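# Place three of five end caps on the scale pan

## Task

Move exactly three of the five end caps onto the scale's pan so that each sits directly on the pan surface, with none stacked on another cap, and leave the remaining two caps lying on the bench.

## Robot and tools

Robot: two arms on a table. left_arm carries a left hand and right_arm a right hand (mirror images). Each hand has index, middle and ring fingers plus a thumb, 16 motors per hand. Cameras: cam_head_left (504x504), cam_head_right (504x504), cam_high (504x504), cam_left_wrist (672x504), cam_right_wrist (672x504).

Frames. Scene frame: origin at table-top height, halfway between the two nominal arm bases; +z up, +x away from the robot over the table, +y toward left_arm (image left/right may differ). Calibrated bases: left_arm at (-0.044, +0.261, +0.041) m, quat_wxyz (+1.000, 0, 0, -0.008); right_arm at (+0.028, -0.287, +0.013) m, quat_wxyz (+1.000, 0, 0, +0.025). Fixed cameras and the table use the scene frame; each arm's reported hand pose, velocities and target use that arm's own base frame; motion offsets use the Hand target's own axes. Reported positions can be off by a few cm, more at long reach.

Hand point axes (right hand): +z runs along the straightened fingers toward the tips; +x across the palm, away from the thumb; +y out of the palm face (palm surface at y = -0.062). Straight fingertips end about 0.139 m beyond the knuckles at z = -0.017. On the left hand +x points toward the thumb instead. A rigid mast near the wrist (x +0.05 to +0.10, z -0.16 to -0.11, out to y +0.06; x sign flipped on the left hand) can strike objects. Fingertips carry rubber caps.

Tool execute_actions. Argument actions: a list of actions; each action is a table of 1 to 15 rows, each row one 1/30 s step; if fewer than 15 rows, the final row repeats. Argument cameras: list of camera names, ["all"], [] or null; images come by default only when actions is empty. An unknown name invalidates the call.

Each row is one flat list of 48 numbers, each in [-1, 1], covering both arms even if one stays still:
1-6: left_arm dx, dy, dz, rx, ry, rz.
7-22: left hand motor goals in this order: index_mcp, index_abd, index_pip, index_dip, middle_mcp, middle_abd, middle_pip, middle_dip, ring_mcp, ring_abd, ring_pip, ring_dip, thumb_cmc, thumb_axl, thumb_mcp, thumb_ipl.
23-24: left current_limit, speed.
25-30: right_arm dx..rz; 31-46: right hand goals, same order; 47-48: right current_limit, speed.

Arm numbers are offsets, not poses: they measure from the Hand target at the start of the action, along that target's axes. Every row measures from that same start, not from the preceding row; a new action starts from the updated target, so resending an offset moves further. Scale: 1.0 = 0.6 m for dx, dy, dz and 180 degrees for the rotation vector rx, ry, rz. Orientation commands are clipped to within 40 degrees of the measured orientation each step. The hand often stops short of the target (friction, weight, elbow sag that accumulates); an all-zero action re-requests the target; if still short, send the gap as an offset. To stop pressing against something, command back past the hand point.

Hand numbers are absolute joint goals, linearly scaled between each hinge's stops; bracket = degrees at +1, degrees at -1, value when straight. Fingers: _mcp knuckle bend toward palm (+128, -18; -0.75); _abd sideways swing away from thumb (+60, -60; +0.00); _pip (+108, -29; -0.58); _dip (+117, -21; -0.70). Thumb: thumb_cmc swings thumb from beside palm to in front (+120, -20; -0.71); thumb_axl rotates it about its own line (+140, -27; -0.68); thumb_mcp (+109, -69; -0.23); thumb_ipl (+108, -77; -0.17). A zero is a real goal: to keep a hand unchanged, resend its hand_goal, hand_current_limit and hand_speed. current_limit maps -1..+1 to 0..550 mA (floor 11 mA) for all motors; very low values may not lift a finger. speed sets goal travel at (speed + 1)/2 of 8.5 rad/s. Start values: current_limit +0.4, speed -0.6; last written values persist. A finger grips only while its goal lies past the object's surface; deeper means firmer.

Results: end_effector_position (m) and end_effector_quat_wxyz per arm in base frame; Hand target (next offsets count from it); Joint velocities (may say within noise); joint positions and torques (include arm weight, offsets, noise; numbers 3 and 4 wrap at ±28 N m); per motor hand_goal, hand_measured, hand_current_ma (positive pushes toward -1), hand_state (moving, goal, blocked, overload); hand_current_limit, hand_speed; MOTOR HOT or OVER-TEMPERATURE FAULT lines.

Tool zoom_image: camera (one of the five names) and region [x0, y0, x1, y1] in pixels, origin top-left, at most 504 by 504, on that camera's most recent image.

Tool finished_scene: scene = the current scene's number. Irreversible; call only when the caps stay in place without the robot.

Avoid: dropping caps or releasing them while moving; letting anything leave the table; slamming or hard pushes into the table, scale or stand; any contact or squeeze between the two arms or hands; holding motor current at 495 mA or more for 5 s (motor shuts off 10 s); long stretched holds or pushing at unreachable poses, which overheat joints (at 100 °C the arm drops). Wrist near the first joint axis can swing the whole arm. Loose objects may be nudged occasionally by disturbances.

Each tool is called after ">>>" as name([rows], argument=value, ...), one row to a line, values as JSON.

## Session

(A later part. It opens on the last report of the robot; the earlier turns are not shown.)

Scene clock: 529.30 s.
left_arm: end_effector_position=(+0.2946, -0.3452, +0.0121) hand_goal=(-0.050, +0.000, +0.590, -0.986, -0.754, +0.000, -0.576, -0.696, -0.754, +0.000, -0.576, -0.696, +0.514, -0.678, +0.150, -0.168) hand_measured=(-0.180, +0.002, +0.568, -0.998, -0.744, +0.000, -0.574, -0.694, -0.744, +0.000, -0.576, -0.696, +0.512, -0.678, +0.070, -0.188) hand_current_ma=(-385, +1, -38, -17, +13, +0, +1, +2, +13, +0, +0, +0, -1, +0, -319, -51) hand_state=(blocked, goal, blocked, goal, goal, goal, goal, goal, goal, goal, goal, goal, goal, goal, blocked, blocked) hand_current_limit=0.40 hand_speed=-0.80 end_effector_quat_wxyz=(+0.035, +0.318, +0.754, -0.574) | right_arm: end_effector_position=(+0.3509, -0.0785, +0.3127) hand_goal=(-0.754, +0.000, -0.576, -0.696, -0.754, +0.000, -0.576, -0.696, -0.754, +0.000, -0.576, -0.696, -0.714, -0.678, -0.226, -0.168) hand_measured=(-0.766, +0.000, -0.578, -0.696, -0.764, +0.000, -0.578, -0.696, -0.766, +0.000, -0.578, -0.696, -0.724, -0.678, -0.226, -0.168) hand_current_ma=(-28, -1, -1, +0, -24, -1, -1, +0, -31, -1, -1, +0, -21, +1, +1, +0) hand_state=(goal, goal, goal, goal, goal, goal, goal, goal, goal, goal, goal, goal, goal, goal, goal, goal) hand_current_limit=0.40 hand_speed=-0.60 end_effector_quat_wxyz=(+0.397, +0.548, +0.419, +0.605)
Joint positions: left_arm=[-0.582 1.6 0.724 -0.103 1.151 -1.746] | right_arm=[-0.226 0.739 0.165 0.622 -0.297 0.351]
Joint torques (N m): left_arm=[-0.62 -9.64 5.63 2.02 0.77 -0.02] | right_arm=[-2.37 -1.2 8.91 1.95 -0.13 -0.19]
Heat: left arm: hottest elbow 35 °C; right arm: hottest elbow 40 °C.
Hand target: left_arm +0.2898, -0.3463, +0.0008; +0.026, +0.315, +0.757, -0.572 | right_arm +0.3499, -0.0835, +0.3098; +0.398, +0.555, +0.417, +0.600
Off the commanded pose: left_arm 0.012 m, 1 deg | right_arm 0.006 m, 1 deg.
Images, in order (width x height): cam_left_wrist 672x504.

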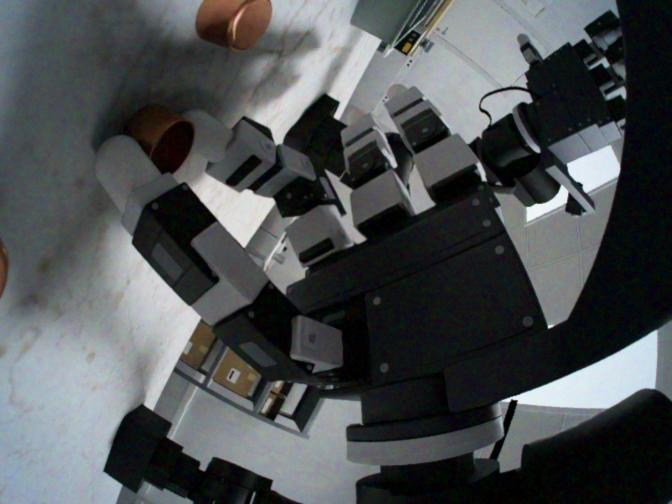

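>>> execute_actions([
  [[-0.0687,-0.147,-0.059,0,0,0,-0.05,0,0.591,-0.986,-0.754,0,-0.576,-0.696,-0.754,0,-0.576,-0.696,0.514,-0.678,0.15,-0.168,0.4,-0.8,0,0,0,0,0,0,-0.754,0,-0.576,-0.696,-0.754,0,-0.576,-0.696,-0.754,0,-0.576,-0.696,-0.714,-0.678,-0.226,-0.168,0.4,-0.6]],
  [[-0.0687,-0.147,-0.059,0,0,0,-0.05,0,0.591,-0.986,-0.754,0,-0.576,-0.696,-0.754,0,-0.576,-0.696,0.514,-0.678,0.15,-0.168,0.4,-0.8,0,0,0,0,0,0,-0.754,0,-0.576,-0.696,-0.754,0,-0.576,-0.696,-0.754,0,-0.576,-0.696,-0.714,-0.678,-0.226,-0.168,0.4,-0.6]],
  [[0.021,0.0658,-0.1882,-0.031,-0.0663,-0.0266,-0.05,0,0.591,-0.986,-0.754,0,-0.576,-0.696,-0.754,0,-0.576,-0.696,0.514,-0.678,0.15,-0.168,0.4,-0.8,0,0,0,0,0,0,-0.754,0,-0.576,-0.696,-0.754,0,-0.576,-0.696,-0.754,0,-0.576,-0.696,-0.714,-0.678,-0.226,-0.168,0.4,-0.6]],
  [[-0.0047,0.0683,-0.1645,-0.031,-0.0663,-0.0266,-0.05,0,0.591,-0.986,-0.754,0,-0.576,-0.696,-0.754,0,-0.576,-0.696,0.514,-0.678,0.15,-0.168,0.4,-0.8,0,0,0,0,0,0,-0.754,0,-0.576,-0.696,-0.754,0,-0.576,-0.696,-0.754,0,-0.576,-0.696,-0.714,-0.678,-0.226,-0.168,0.4,-0.6]],
  [[-0.0458,0.0805,-0.1468,-0.031,-0.0663,-0.0266,-0.05,0,0.591,-0.986,-0.754,0,-0.576,-0.696,-0.754,0,-0.576,-0.696,0.514,-0.678,0.15,-0.168,0.4,-0.8,0,0,0,0,0,0,-0.754,0,-0.576,-0.696,-0.754,0,-0.576,-0.696,-0.754,0,-0.576,-0.696,-0.714,-0.678,-0.226,-0.168,0.4,-0.6]],
  [[-0.0895,0.0993,-0.1428,-0.031,-0.0663,-0.0266,-0.05,0,0.591,-0.986,-0.754,0,-0.576,-0.696,-0.754,0,-0.576,-0.696,0.514,-0.678,0.15,-0.168,0.4,-0.8,0,0,0,0,0,0,-0.754,0,-0.576,-0.696,-0.754,0,-0.576,-0.696,-0.754,0,-0.576,-0.696,-0.714,-0.678,-0.226,-0.168,0.4,-0.6]],
  [[-0.0862,0.1053,-0.1618,-0.031,-0.0663,-0.0266,-0.05,0,0.591,-0.986,-0.754,0,-0.576,-0.696,-0.754,0,-0.576,-0.696,0.514,-0.678,0.15,-0.168,0.4,-0.8,0,0,0,0,0,0,-0.754,0,-0.576,-0.696,-0.754,0,-0.576,-0.696,-0.754,0,-0.576,-0.696,-0.714,-0.678,-0.226,-0.168,0.4,-0.6]],
], cameras=["cam_left_wrist","cam_head_left","cam_head_right"])

>>> zoom_image(camera="cam_head_right", region=[0, 190, 160, 350])

Scene clock: 550.97 s.
left_arm: end_effector_position=(+0.4142, +0.1970, +0.1980) hand_goal=(-0.050, +0.000, +0.590, -0.986, -0.754, +0.000, -0.576, -0.696, -0.754, +0.000, -0.576, -0.696, +0.514, -0.678, +0.150, -0.168) hand_measured=(-0.170, +0.000, +0.554, -0.998, -0.744, +0.000, -0.574, -0.694, -0.744, +0.000, -0.576, -0.696, +0.514, -0.678, +0.070, -0.190) hand_current_ma=(-385, +0, -76, -18, +13, +0, +1, +2, +13, +0, +0, +0, +0, +0, -318, -57) hand_state=(blocked, goal, blocked, goal, goal, goal, goal, goal, goal, goal, goal, goal, goal, goal, blocked, blocked) hand_current_limit=0.40 hand_speed=-0.80 end_effector_quat_wxyz=(+0.342, -0.188, +0.800, -0.457) | right_arm: end_effector_position=(+0.3509, -0.0785, +0.3127) hand_goal=(-0.754, +0.000, -0.576, -0.696, -0.754, +0.000, -0.576, -0.696, -0.754, +0.000, -0.576, -0.696, -0.714, -0.678, -0.226, -0.168) hand_measured=(-0.766, +0.000, -0.578, -0.696, -0.764, +0.000, -0.578, -0.696, -0.766, +0.000, -0.578, -0.696, -0.724, -0.678, -0.226, -0.168) hand_current_ma=(-28, -1, -1, +0, -24, -1, -1, +0, -31, -1, -1, +0, -21, +1, +1, +0) hand_state=(goal, goal, goal, goal, goal, goal, goal, goal, goal, goal, goal, goal, goal, goal, goal, goal) hand_current_limit=0.40 hand_speed=-0.60 end_effector_quat_wxyz=(+0.397, +0.548, +0.419, +0.605)
Joint positions: left_arm=[0.73 1.374 1.093 -0.923 1.188 -1.55] | right_arm=[-0.226 0.739 0.165 0.622 -0.297 0.351]
Joint torques (N m): left_arm=[-0.67 -9.17 11.7 1.47 1.16 -0.05] | right_arm=[-2.43 -1.2 8.92 1.92 -0.13 -0.18]
Heat: left arm: hottest elbow 34 °C; right arm: hottest elbow 40 °C.
Hand target: left_arm +0.4310, +0.2049, +0.2092; +0.351, -0.176, +0.800, -0.454 | right_arm +0.3499, -0.0835, +0.3098; +0.398, +0.555, +0.417, +0.600
Off the commanded pose: left_arm 0.022 m, 2 deg | right_arm 0.006 m, 1 deg.
Images, in order (width x height): cam_head_left 504x504, cam_head_right 504x504, cam_left_wrist 672x504.

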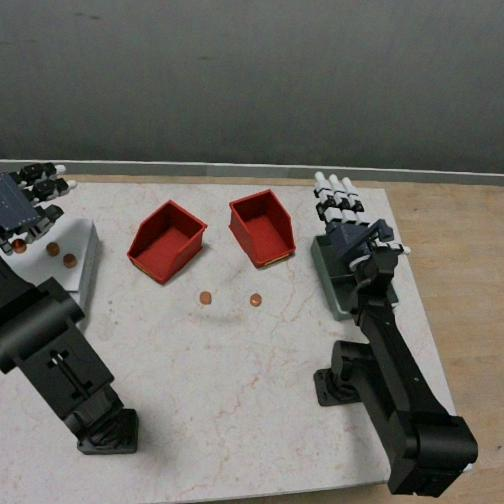

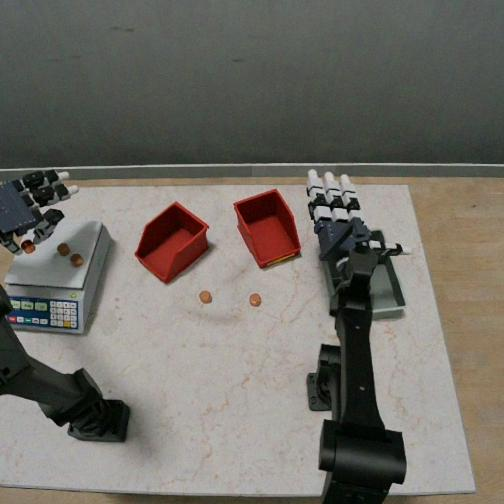

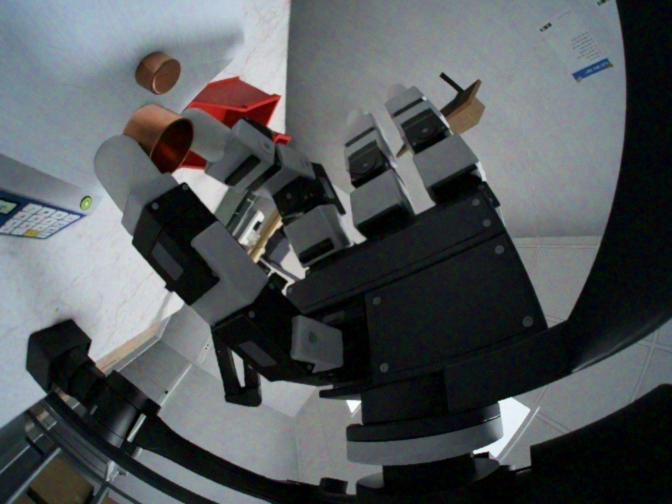

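Scaled by 3.150 from the camera's 504x504 image, which has a finer 720x720 frame.

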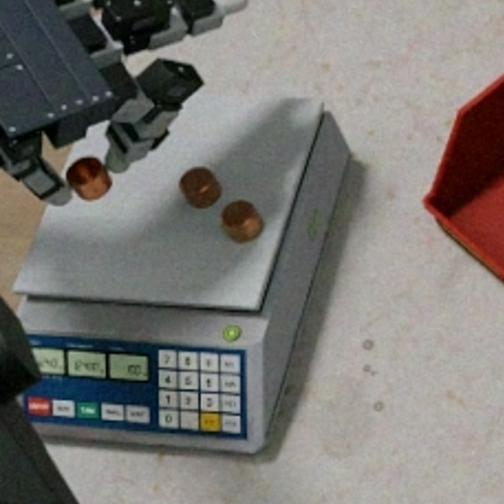

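>>> execute_actions([
  [[0.0318,0.0682,0.0274,0,0,0,-0.05,0,0.591,-0.986,-0.754,0,-0.576,-0.696,-0.754,0,-0.576,-0.696,0.514,-0.678,0.15,-0.168,0.4,-0.8,0,0,0,0,0,0,-0.754,0,-0.576,-0.696,-0.754,0,-0.576,-0.696,-0.754,0,-0.576,-0.696,-0.714,-0.678,-0.226,-0.168,0.4,-0.6]],
  [[0.0318,0.0682,0.0274,0,0,0,-0.05,0,0.591,-0.986,-0.754,0,-0.576,-0.696,-0.754,0,-0.576,-0.696,0.514,-0.678,0.15,-0.168,0.4,-0.8,0,0,0,0,0,0,-0.754,0,-0.576,-0.696,-0.754,0,-0.576,-0.696,-0.754,0,-0.576,-0.696,-0.714,-0.678,-0.226,-0.168,0.4,-0.6]],
  [[0.003,0.0064,0.0026,0,0,0,-0.05,0,0.591,-0.986,-0.754,0,-0.576,-0.696,-0.754,0,-0.576,-0.696,0.514,-0.678,0.15,-0.168,0.4,-0.8,0,0,0,0,0,0,-0.754,0,-0.576,-0.696,-0.754,0,-0.576,-0.696,-0.754,0,-0.576,-0.696,-0.714,-0.678,-0.226,-0.168,0.4,-0.6]],
], cameras=["cam_head_right"])

>>> zoom_image(camera="cam_head_right", region=[0, 190, 160, 350])

Scene clock: 559.23 s.
left_arm: end_effector_position=(+0.4286, +0.2092, +0.1201) hand_goal=(-0.050, +0.000, +0.590, -0.986, -0.754, +0.000, -0.576, -0.696, -0.754, +0.000, -0.576, -0.696, +0.514, -0.678, +0.150, -0.168) hand_measured=(-0.170, +0.000, +0.552, -0.998, -0.744, +0.000, -0.574, -0.694, -0.744, +0.000, -0.576, -0.696, +0.514, -0.678, +0.070, -0.192) hand_current_ma=(-385, +0, -77, -18, +13, +0, +1, +2, +13, +0, +0, +0, +0, +0, -318, -62) hand_state=(blocked, goal, blocked, goal, goal, goal, goal, goal, goal, goal, goal, goal, goal, goal, blocked, blocked) hand_current_limit=0.40 hand_speed=-0.80 end_effector_quat_wxyz=(+0.359, -0.173, +0.800, -0.448) | right_arm: end_effector_position=(+0.3509, -0.0785, +0.3127) hand_goal=(-0.754, +0.000, -0.576, -0.696, -0.754, +0.000, -0.576, -0.696, -0.754, +0.000, -0.576, -0.696, -0.714, -0.678, -0.226, -0.168) hand_measured=(-0.766, +0.000, -0.578, -0.696, -0.764, +0.000, -0.578, -0.696, -0.766, +0.000, -0.578, -0.696, -0.724, -0.678, -0.226, -0.168) hand_current_ma=(-28, -1, -1, +0, -24, -1, -1, +0, -31, -1, -1, +0, -21, +1, +1, +0) hand_state=(goal, goal, goal, goal, goal, goal, goal, goal, goal, goal, goal, goal, goal, goal, goal, goal) hand_current_limit=0.40 hand_speed=-0.60 end_effector_quat_wxyz=(+0.397, +0.548, +0.419, +0.605)
Joint positions: left_arm=[0.73 1.485 0.977 -0.651 1.191 -1.549] | right_arm=[-0.226 0.739 0.165 0.622 -0.297 0.351]
Joint torques (N m): left_arm=[-0.73 -10.23 7.28 1.76 1 -0.03] | right_arm=[-2.43 -1.2 8.91 1.95 -0.14 -0.18]
Heat: left arm: hottest elbow 36 °C; right arm: hottest elbow 40 °C.
Hand target: left_arm +0.4314, +0.2052, +0.1088; +0.351, -0.176, +0.800, -0.454 | right_arm +0.3499, -0.0835, +0.3098; +0.398, +0.555, +0.417, +0.600
Off the commanded pose: left_arm 0.012 m, 1 deg | right_arm 0.006 m, 1 deg.
Images, in order (width x height): cam_head_right 504x504.

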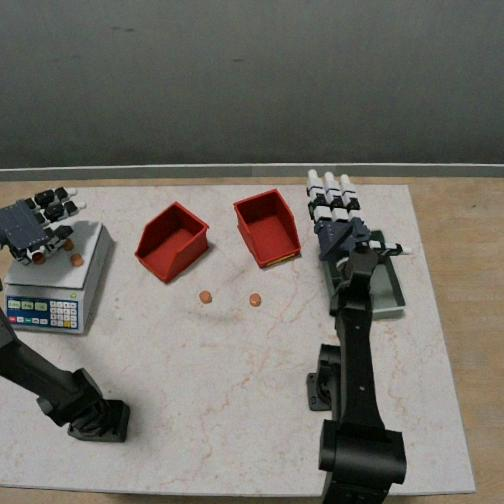

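Scaled by 3.150 from the camera's 504x504 image, which has a finer 720x720 frame.

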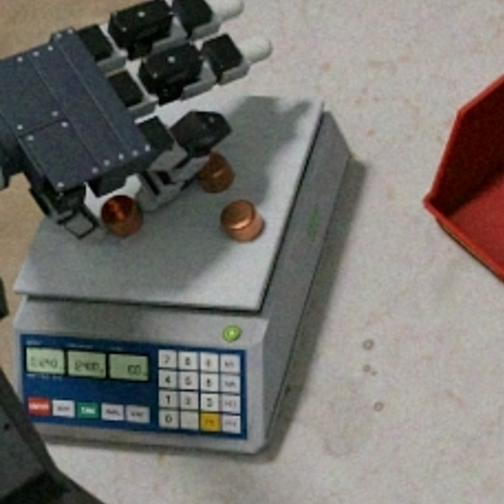

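>>> execute_actions([
  [[0.003,0.0064,0.0026,0,0,0,-0.05,0,0.591,-0.986,-0.754,0,-0.576,-0.696,-0.754,0,-0.576,-0.696,0.514,-0.678,0.15,-0.168,0.4,-0.8,0,0,0,0,0,0,-0.754,0,-0.576,-0.696,-0.754,0,-0.576,-0.696,-0.754,0,-0.576,-0.696,-0.714,-0.678,-0.226,-0.168,0.4,-0.6]],
])

Scene clock: 581.80 s.
left_arm: end_effector_position=(+0.4290, +0.2095, +0.1187) hand_goal=(-0.050, +0.000, +0.590, -0.986, -0.754, +0.000, -0.576, -0.696, -0.754, +0.000, -0.576, -0.696, +0.514, -0.678, +0.150, -0.168) hand_measured=(-0.170, +0.000, +0.552, -0.998, -0.744, +0.000, -0.574, -0.694, -0.744, +0.000, -0.576, -0.696, +0.514, -0.678, +0.070, -0.192) hand_current_ma=(-385, +0, -77, -18, +13, +0, +1, +2, +13, +0, +0, +0, +0, +0, -318, -62) hand_state=(blocked, goal, blocked, goal, goal, goal, goal, goal, goal, goal, goal, goal, goal, goal, blocked, blocked) hand_current_limit=0.40 hand_speed=-0.80 end_effector_quat_wxyz=(+0.362, -0.172, +0.800, -0.447) | right_arm: end_effector_position=(+0.3509, -0.0785, +0.3127) hand_goal=(-0.754, +0.000, -0.576, -0.696, -0.754, +0.000, -0.576, -0.696, -0.754, +0.000, -0.576, -0.696, -0.714, -0.678, -0.226, -0.168) hand_measured=(-0.766, +0.000, -0.578, -0.696, -0.764, +0.000, -0.578, -0.696, -0.766, +0.000, -0.578, -0.696, -0.724, -0.678, -0.226, -0.168) hand_current_ma=(-28, -1, -1, +0, -24, -1, -1, +0, -31, -1, -1, +0, -21, +1, +1, +0) hand_state=(goal, goal, goal, goal, goal, goal, goal, goal, goal, goal, goal, goal, goal, goal, goal, goal) hand_current_limit=0.40 hand_speed=-0.60 end_effector_quat_wxyz=(+0.397, +0.548, +0.419, +0.605)
Joint positions: left_arm=[0.73 1.485 0.972 -0.638 1.191 -1.55] | right_arm=[-0.226 0.739 0.165 0.622 -0.297 0.351]
Joint torques (N m): left_arm=[-0.73 -9.64 7.16 1.76 0.99 -0.03] | right_arm=[-2.37 -1.26 8.91 1.95 -0.13 -0.18]
Heat: left arm: hottest elbow 35 °C; right arm: hottest elbow 40 °C.
Hand target: left_arm +0.4314, +0.2052, +0.1042; +0.351, -0.176, +0.800, -0.454 | right_arm +0.3499, -0.0835, +0.3098; +0.398, +0.555, +0.417, +0.600
Off the commanded pose: left_arm 0.015 m, 2 deg | right_arm 0.006 m, 1 deg.

>>> execute_actions([
  [[0.002,0.0043,0.0017,0,0,0,-0.05,0,0.591,-0.986,-0.754,0,-0.576,-0.696,-0.754,0,-0.576,-0.696,0.514,-0.678,0.15,-0.168,0.4,-0.8,0,0,0,0,0,0,-0.754,0,-0.576,-0.696,-0.754,0,-0.576,-0.696,-0.754,0,-0.576,-0.696,-0.714,-0.678,-0.226,-0.168,0.4,-0.6]],
], cameras=["cam_head_right","cam_head_left"])

>>> zoom_image(camera="cam_head_right", region=[0, 190, 160, 350])

Scene clock: 590.50 s.
left_arm: end_effector_position=(+0.4300, +0.2104, +0.1185) hand_goal=(-0.050, +0.000, +0.590, -0.986, -0.754, +0.000, -0.576, -0.696, -0.754, +0.000, -0.576, -0.696, +0.514, -0.678, +0.150, -0.168) hand_measured=(-0.170, +0.000, +0.552, -0.998, -0.744, +0.000, -0.574, -0.694, -0.744, +0.000, -0.576, -0.696, +0.514, -0.678, +0.070, -0.192) hand_current_ma=(-385, +0, -77, -18, +13, +0, +1, +2, +13, +0, +0, +0, +0, +0, -318, -63) hand_state=(blocked, goal, blocked, goal, goal, goal, goal, goal, goal, goal, goal, goal, goal, goal, blocked, blocked) hand_current_limit=0.40 hand_speed=-0.80 end_effector_quat_wxyz=(+0.364, -0.170, +0.800, -0.446) | right_arm: end_effector_position=(+0.3509, -0.0785, +0.3127) hand_goal=(-0.754, +0.000, -0.576, -0.696, -0.754, +0.000, -0.576, -0.696, -0.754, +0.000, -0.576, -0.696, -0.714, -0.678, -0.226, -0.168) hand_measured=(-0.766, +0.000, -0.578, -0.696, -0.764, +0.000, -0.578, -0.696, -0.766, +0.000, -0.578, -0.696, -0.724, -0.678, -0.226, -0.168) hand_current_ma=(-28, -1, -1, +0, -24, -1, -1, +0, -31, -1, -1, +0, -21, +1, +1, +0) hand_state=(goal, goal, goal, goal, goal, goal, goal, goal, goal, goal, goal, goal, goal, goal, goal, goal) hand_current_limit=0.40 hand_speed=-0.60 end_effector_quat_wxyz=(+0.397, +0.548, +0.419, +0.605)
Joint positions: left_arm=[0.73 1.486 0.971 -0.63 1.191 -1.551] | right_arm=[-0.226 0.739 0.165 0.622 -0.297 0.351]
Joint torques (N m): left_arm=[-0.79 -9.47 6.91 1.74 0.99 -0.01] | right_arm=[-2.37 -1.2 8.91 1.94 -0.14 -0.18]
Heat: left arm: hottest elbow 34 °C; right arm: hottest elbow 41 °C.
Hand target: left_arm +0.4314, +0.2052, +0.1012; +0.351, -0.176, +0.800, -0.454 | right_arm +0.3499, -0.0835, +0.3098; +0.398, +0.555, +0.417, +0.600
Off the commanded pose: left_arm 0.018 m, 2 deg | right_arm 0.006 m, 1 deg.
Images, in order (width x height): cam_head_left 504x504, cam_head_right 504x504.

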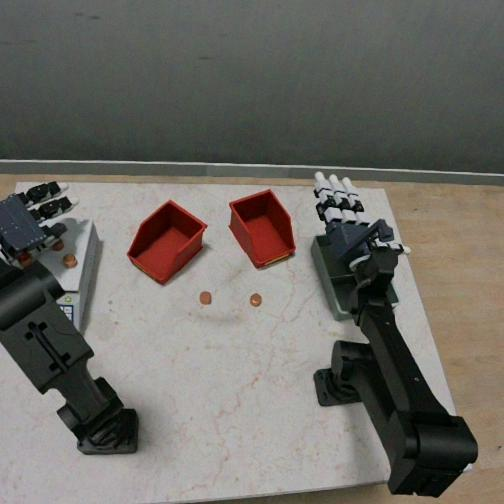

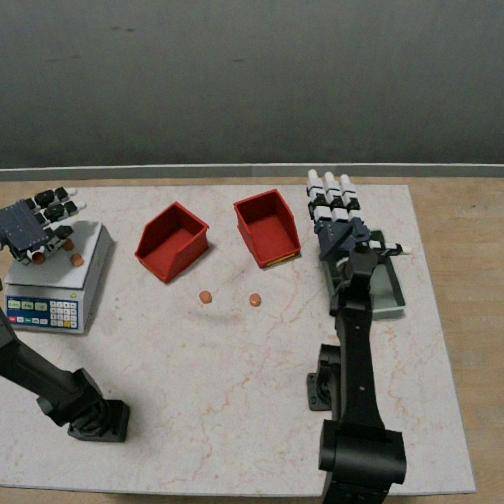

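Scaled by 3.150 from the camera's 504x504 image, which has a finer 720x720 frame.

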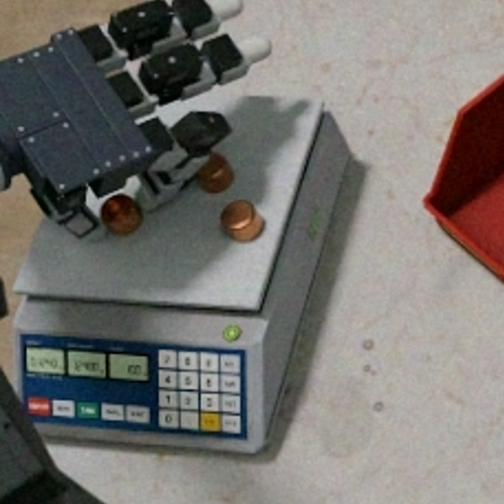

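>>> zoom_image(camera="cam_head_right", region=[20, 235, 80, 275])

Scaled by 8.400 from the camera's 504x504 image, which has a finer 720x720 frame.

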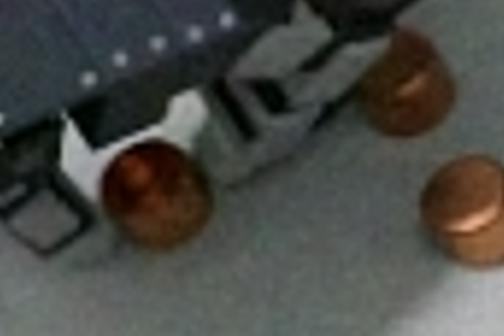

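>>> execute_actions([
  [[-0.002,-0.0043,-0.0017,0,0,0,-0.2,0,0.591,-0.986,-0.754,0,-0.576,-0.696,-0.754,0,-0.576,-0.696,0.514,-0.678,0.02,-0.168,0.3,-0.88,0,0,0,0,0,0,-0.754,0,-0.576,-0.696,-0.754,0,-0.576,-0.696,-0.754,0,-0.576,-0.696,-0.714,-0.678,-0.226,-0.168,0.4,-0.6]],
  [[-0.0,-0.0,-0.0,0,0,0,-0.23,0,0.591,-0.986,-0.754,0,-0.576,-0.696,-0.754,0,-0.576,-0.696,0.514,-0.678,-0.02,-0.168,0.3,-0.88,0,0,0,0,0,0,-0.754,0,-0.576,-0.696,-0.754,0,-0.576,-0.696,-0.754,0,-0.576,-0.696,-0.714,-0.678,-0.226,-0.168,0.4,-0.6]],
], cameras=["cam_head_right"])

>>> zoom_image(camera="cam_head_right", region=[0, 210, 120, 290])

Scene clock: 599.40 s.
left_arm: end_effector_position=(+0.4300, +0.2104, +0.1185) hand_goal=(-0.230, +0.000, +0.590, -0.986, -0.754, +0.000, -0.576, -0.696, -0.754, +0.000, -0.576, -0.696, +0.514, -0.678, -0.020, -0.168) hand_measured=(-0.222, +0.000, +0.584, -0.988, -0.744, +0.000, -0.574, -0.694, -0.744, +0.000, -0.576, -0.696, +0.514, -0.678, -0.018, -0.170) hand_current_ma=(+9, +0, -5, -2, +13, +0, +1, +2, +13, +0, +0, +0, +0, +0, +2, -2) hand_state=(goal, goal, goal, goal, goal, goal, goal, goal, goal, goal, goal, goal, goal, goal, goal, goal) hand_current_limit=0.30 hand_speed=-0.88 end_effector_quat_wxyz=(+0.364, -0.170, +0.800, -0.446) | right_arm: end_effector_position=(+0.3509, -0.0785, +0.3127) hand_goal=(-0.754, +0.000, -0.576, -0.696, -0.754, +0.000, -0.576, -0.696, -0.754, +0.000, -0.576, -0.696, -0.714, -0.678, -0.226, -0.168) hand_measured=(-0.766, +0.000, -0.578, -0.696, -0.764, +0.000, -0.578, -0.696, -0.766, +0.000, -0.578, -0.696, -0.724, -0.678, -0.226, -0.168) hand_current_ma=(-28, -1, -1, +0, -24, -1, -1, +0, -31, -1, -1, +0, -21, +1, +1, +0) hand_state=(goal, goal, goal, goal, goal, goal, goal, goal, goal, goal, goal, goal, goal, goal, goal, goal) hand_current_limit=0.40 hand_speed=-0.60 end_effector_quat_wxyz=(+0.397, +0.548, +0.419, +0.605)
Joint positions: left_arm=[0.73 1.486 0.971 -0.63 1.191 -1.551] | right_arm=[-0.226 0.739 0.165 0.622 -0.297 0.351]
Joint torques (N m): left_arm=[-0.73 -9.88 7.21 1.43 0.98 -0.01] | right_arm=[-2.43 -1.26 8.91 1.96 -0.13 -0.18]
Heat: left arm: hottest elbow 34 °C; right arm: hottest elbow 41 °C.
Hand target: left_arm +0.4314, +0.2052, +0.1043; +0.351, -0.176, +0.800, -0.454 | right_arm +0.3499, -0.0835, +0.3098; +0.398, +0.555, +0.417, +0.600
Off the commanded pose: left_arm 0.015 m, 2 deg | right_arm 0.006 m, 1 deg.
Images, in order (width x height): cam_head_right 504x504.

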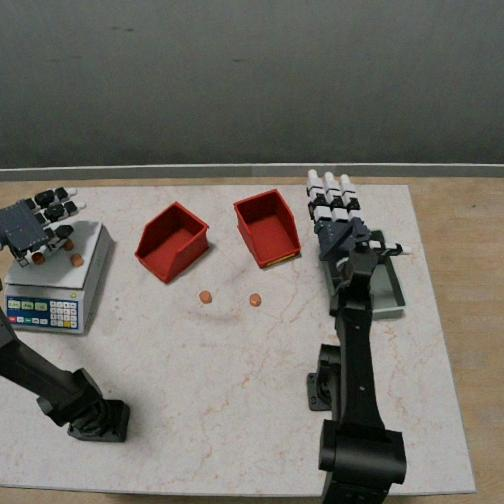

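Scaled by 4.200 from the camera's 504x504 image, which has a finer 720x720 frame.

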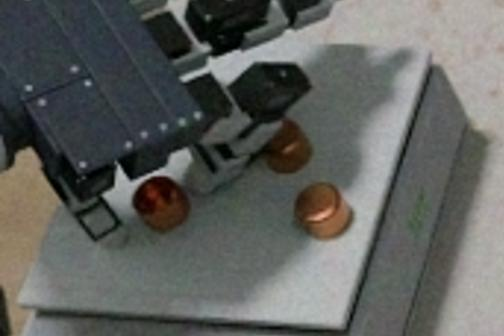

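>>> execute_actions([
  [[-0.0272,-0.0218,-0.0112,0,0,0,-0.25,0,0.591,-0.986,-0.754,0,-0.576,-0.696,-0.754,0,-0.576,-0.696,0.514,-0.678,-0.04,-0.168,0.3,-0.85,0,0,0,0,0,0,-0.754,0,-0.576,-0.696,-0.754,0,-0.576,-0.696,-0.754,0,-0.576,-0.696,-0.714,-0.678,-0.226,-0.168,0.4,-0.6]],
  [[-0.0199,-0.0426,-0.0171,0,0,0,-0.25,0,0.591,-0.986,-0.754,0,-0.576,-0.696,-0.754,0,-0.576,-0.696,0.514,-0.678,-0.05,-0.168,0.3,-0.85,0,0,0,0,0,0,-0.754,0,-0.576,-0.696,-0.754,0,-0.576,-0.696,-0.754,0,-0.576,-0.696,-0.714,-0.678,-0.226,-0.168,0.4,-0.6]],
  [[-0.0265,-0.0568,-0.0228,0,0,0,-0.25,0,0.591,-0.986,-0.754,0,-0.576,-0.696,-0.754,0,-0.576,-0.696,0.514,-0.678,-0.05,-0.168,0.3,-0.85,0,0,0,0,0,0,-0.754,0,-0.576,-0.696,-0.754,0,-0.576,-0.696,-0.754,0,-0.576,-0.696,-0.714,-0.678,-0.226,-0.168,0.4,-0.6]],
], cameras=["cam_head_right","cam_head_left"])

>>> zoom_image(camera="cam_head_right", region=[0, 210, 120, 290])

Scene clock: 609.13 s.
left_arm: end_effector_position=(+0.4268, +0.2075, +0.1776) hand_goal=(-0.250, +0.000, +0.590, -0.986, -0.754, +0.000, -0.576, -0.696, -0.754, +0.000, -0.576, -0.696, +0.514, -0.678, -0.050, -0.168) hand_measured=(-0.242, +0.000, +0.586, -0.988, -0.744, +0.000, -0.574, -0.694, -0.744, +0.000, -0.576, -0.696, +0.514, -0.678, -0.048, -0.170) hand_current_ma=(+9, +0, -3, -2, +13, +0, +1, +2, +13, +0, +0, +0, +0, +0, +3, -2) hand_state=(goal, goal, goal, goal, goal, goal, goal, goal, goal, goal, goal, goal, goal, goal, goal, goal) hand_current_limit=0.30 hand_speed=-0.85 end_effector_quat_wxyz=(+0.342, -0.190, +0.798, -0.459) | right_arm: end_effector_position=(+0.3509, -0.0785, +0.3127) hand_goal=(-0.754, +0.000, -0.576, -0.696, -0.754, +0.000, -0.576, -0.696, -0.754, +0.000, -0.576, -0.696, -0.714, -0.678, -0.226, -0.168) hand_measured=(-0.766, +0.000, -0.578, -0.696, -0.764, +0.000, -0.578, -0.696, -0.766, +0.000, -0.578, -0.696, -0.724, -0.678, -0.226, -0.168) hand_current_ma=(-28, -1, -1, +0, -24, -1, -1, +0, -31, -1, -1, +0, -21, +1, +1, +0) hand_state=(goal, goal, goal, goal, goal, goal, goal, goal, goal, goal, goal, goal, goal, goal, goal, goal) hand_current_limit=0.40 hand_speed=-0.60 end_effector_quat_wxyz=(+0.397, +0.548, +0.419, +0.605)
Joint positions: left_arm=[0.73 1.434 1.096 -0.862 1.191 -1.56] | right_arm=[-0.226 0.739 0.165 0.622 -0.297 0.351]
Joint torques (N m): left_arm=[-0.5 -12.04 11.04 0.39 1.04 0.09] | right_arm=[-2.43 -1.14 8.92 1.95 -0.13 -0.19]
Heat: left arm: hottest elbow 34 °C; right arm: hottest elbow 41 °C.
Hand target: left_arm +0.4372, +0.2119, +0.1942; +0.351, -0.176, +0.800, -0.454 | right_arm +0.3499, -0.0835, +0.3098; +0.398, +0.555, +0.417, +0.600
Off the commanded pose: left_arm 0.020 m, 2 deg | right_arm 0.006 m, 1 deg.
Images, in order (width x height): cam_head_left 504x504, cam_head_right 504x504.

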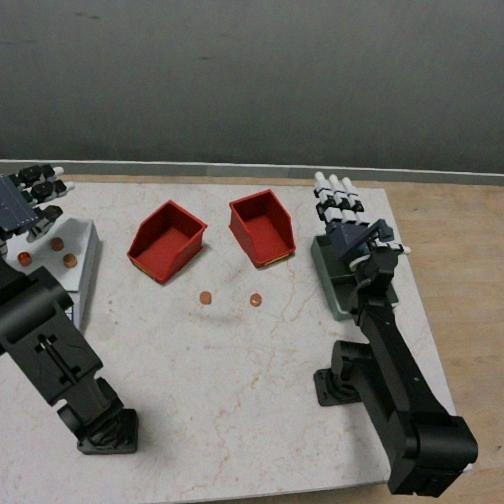

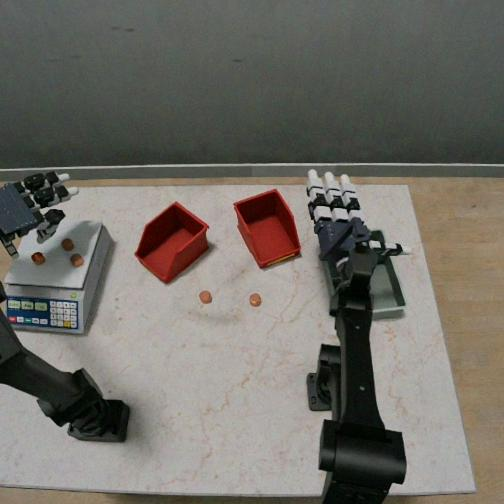

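Scaled by 4.200 from the camera's 504x504 image, which has a finer 720x720 frame.

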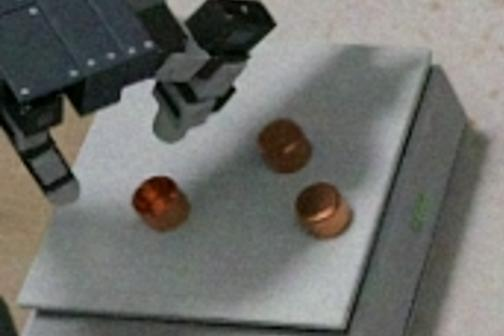

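>>> finished_scene(scene=2)

The scene is finished: the task was done.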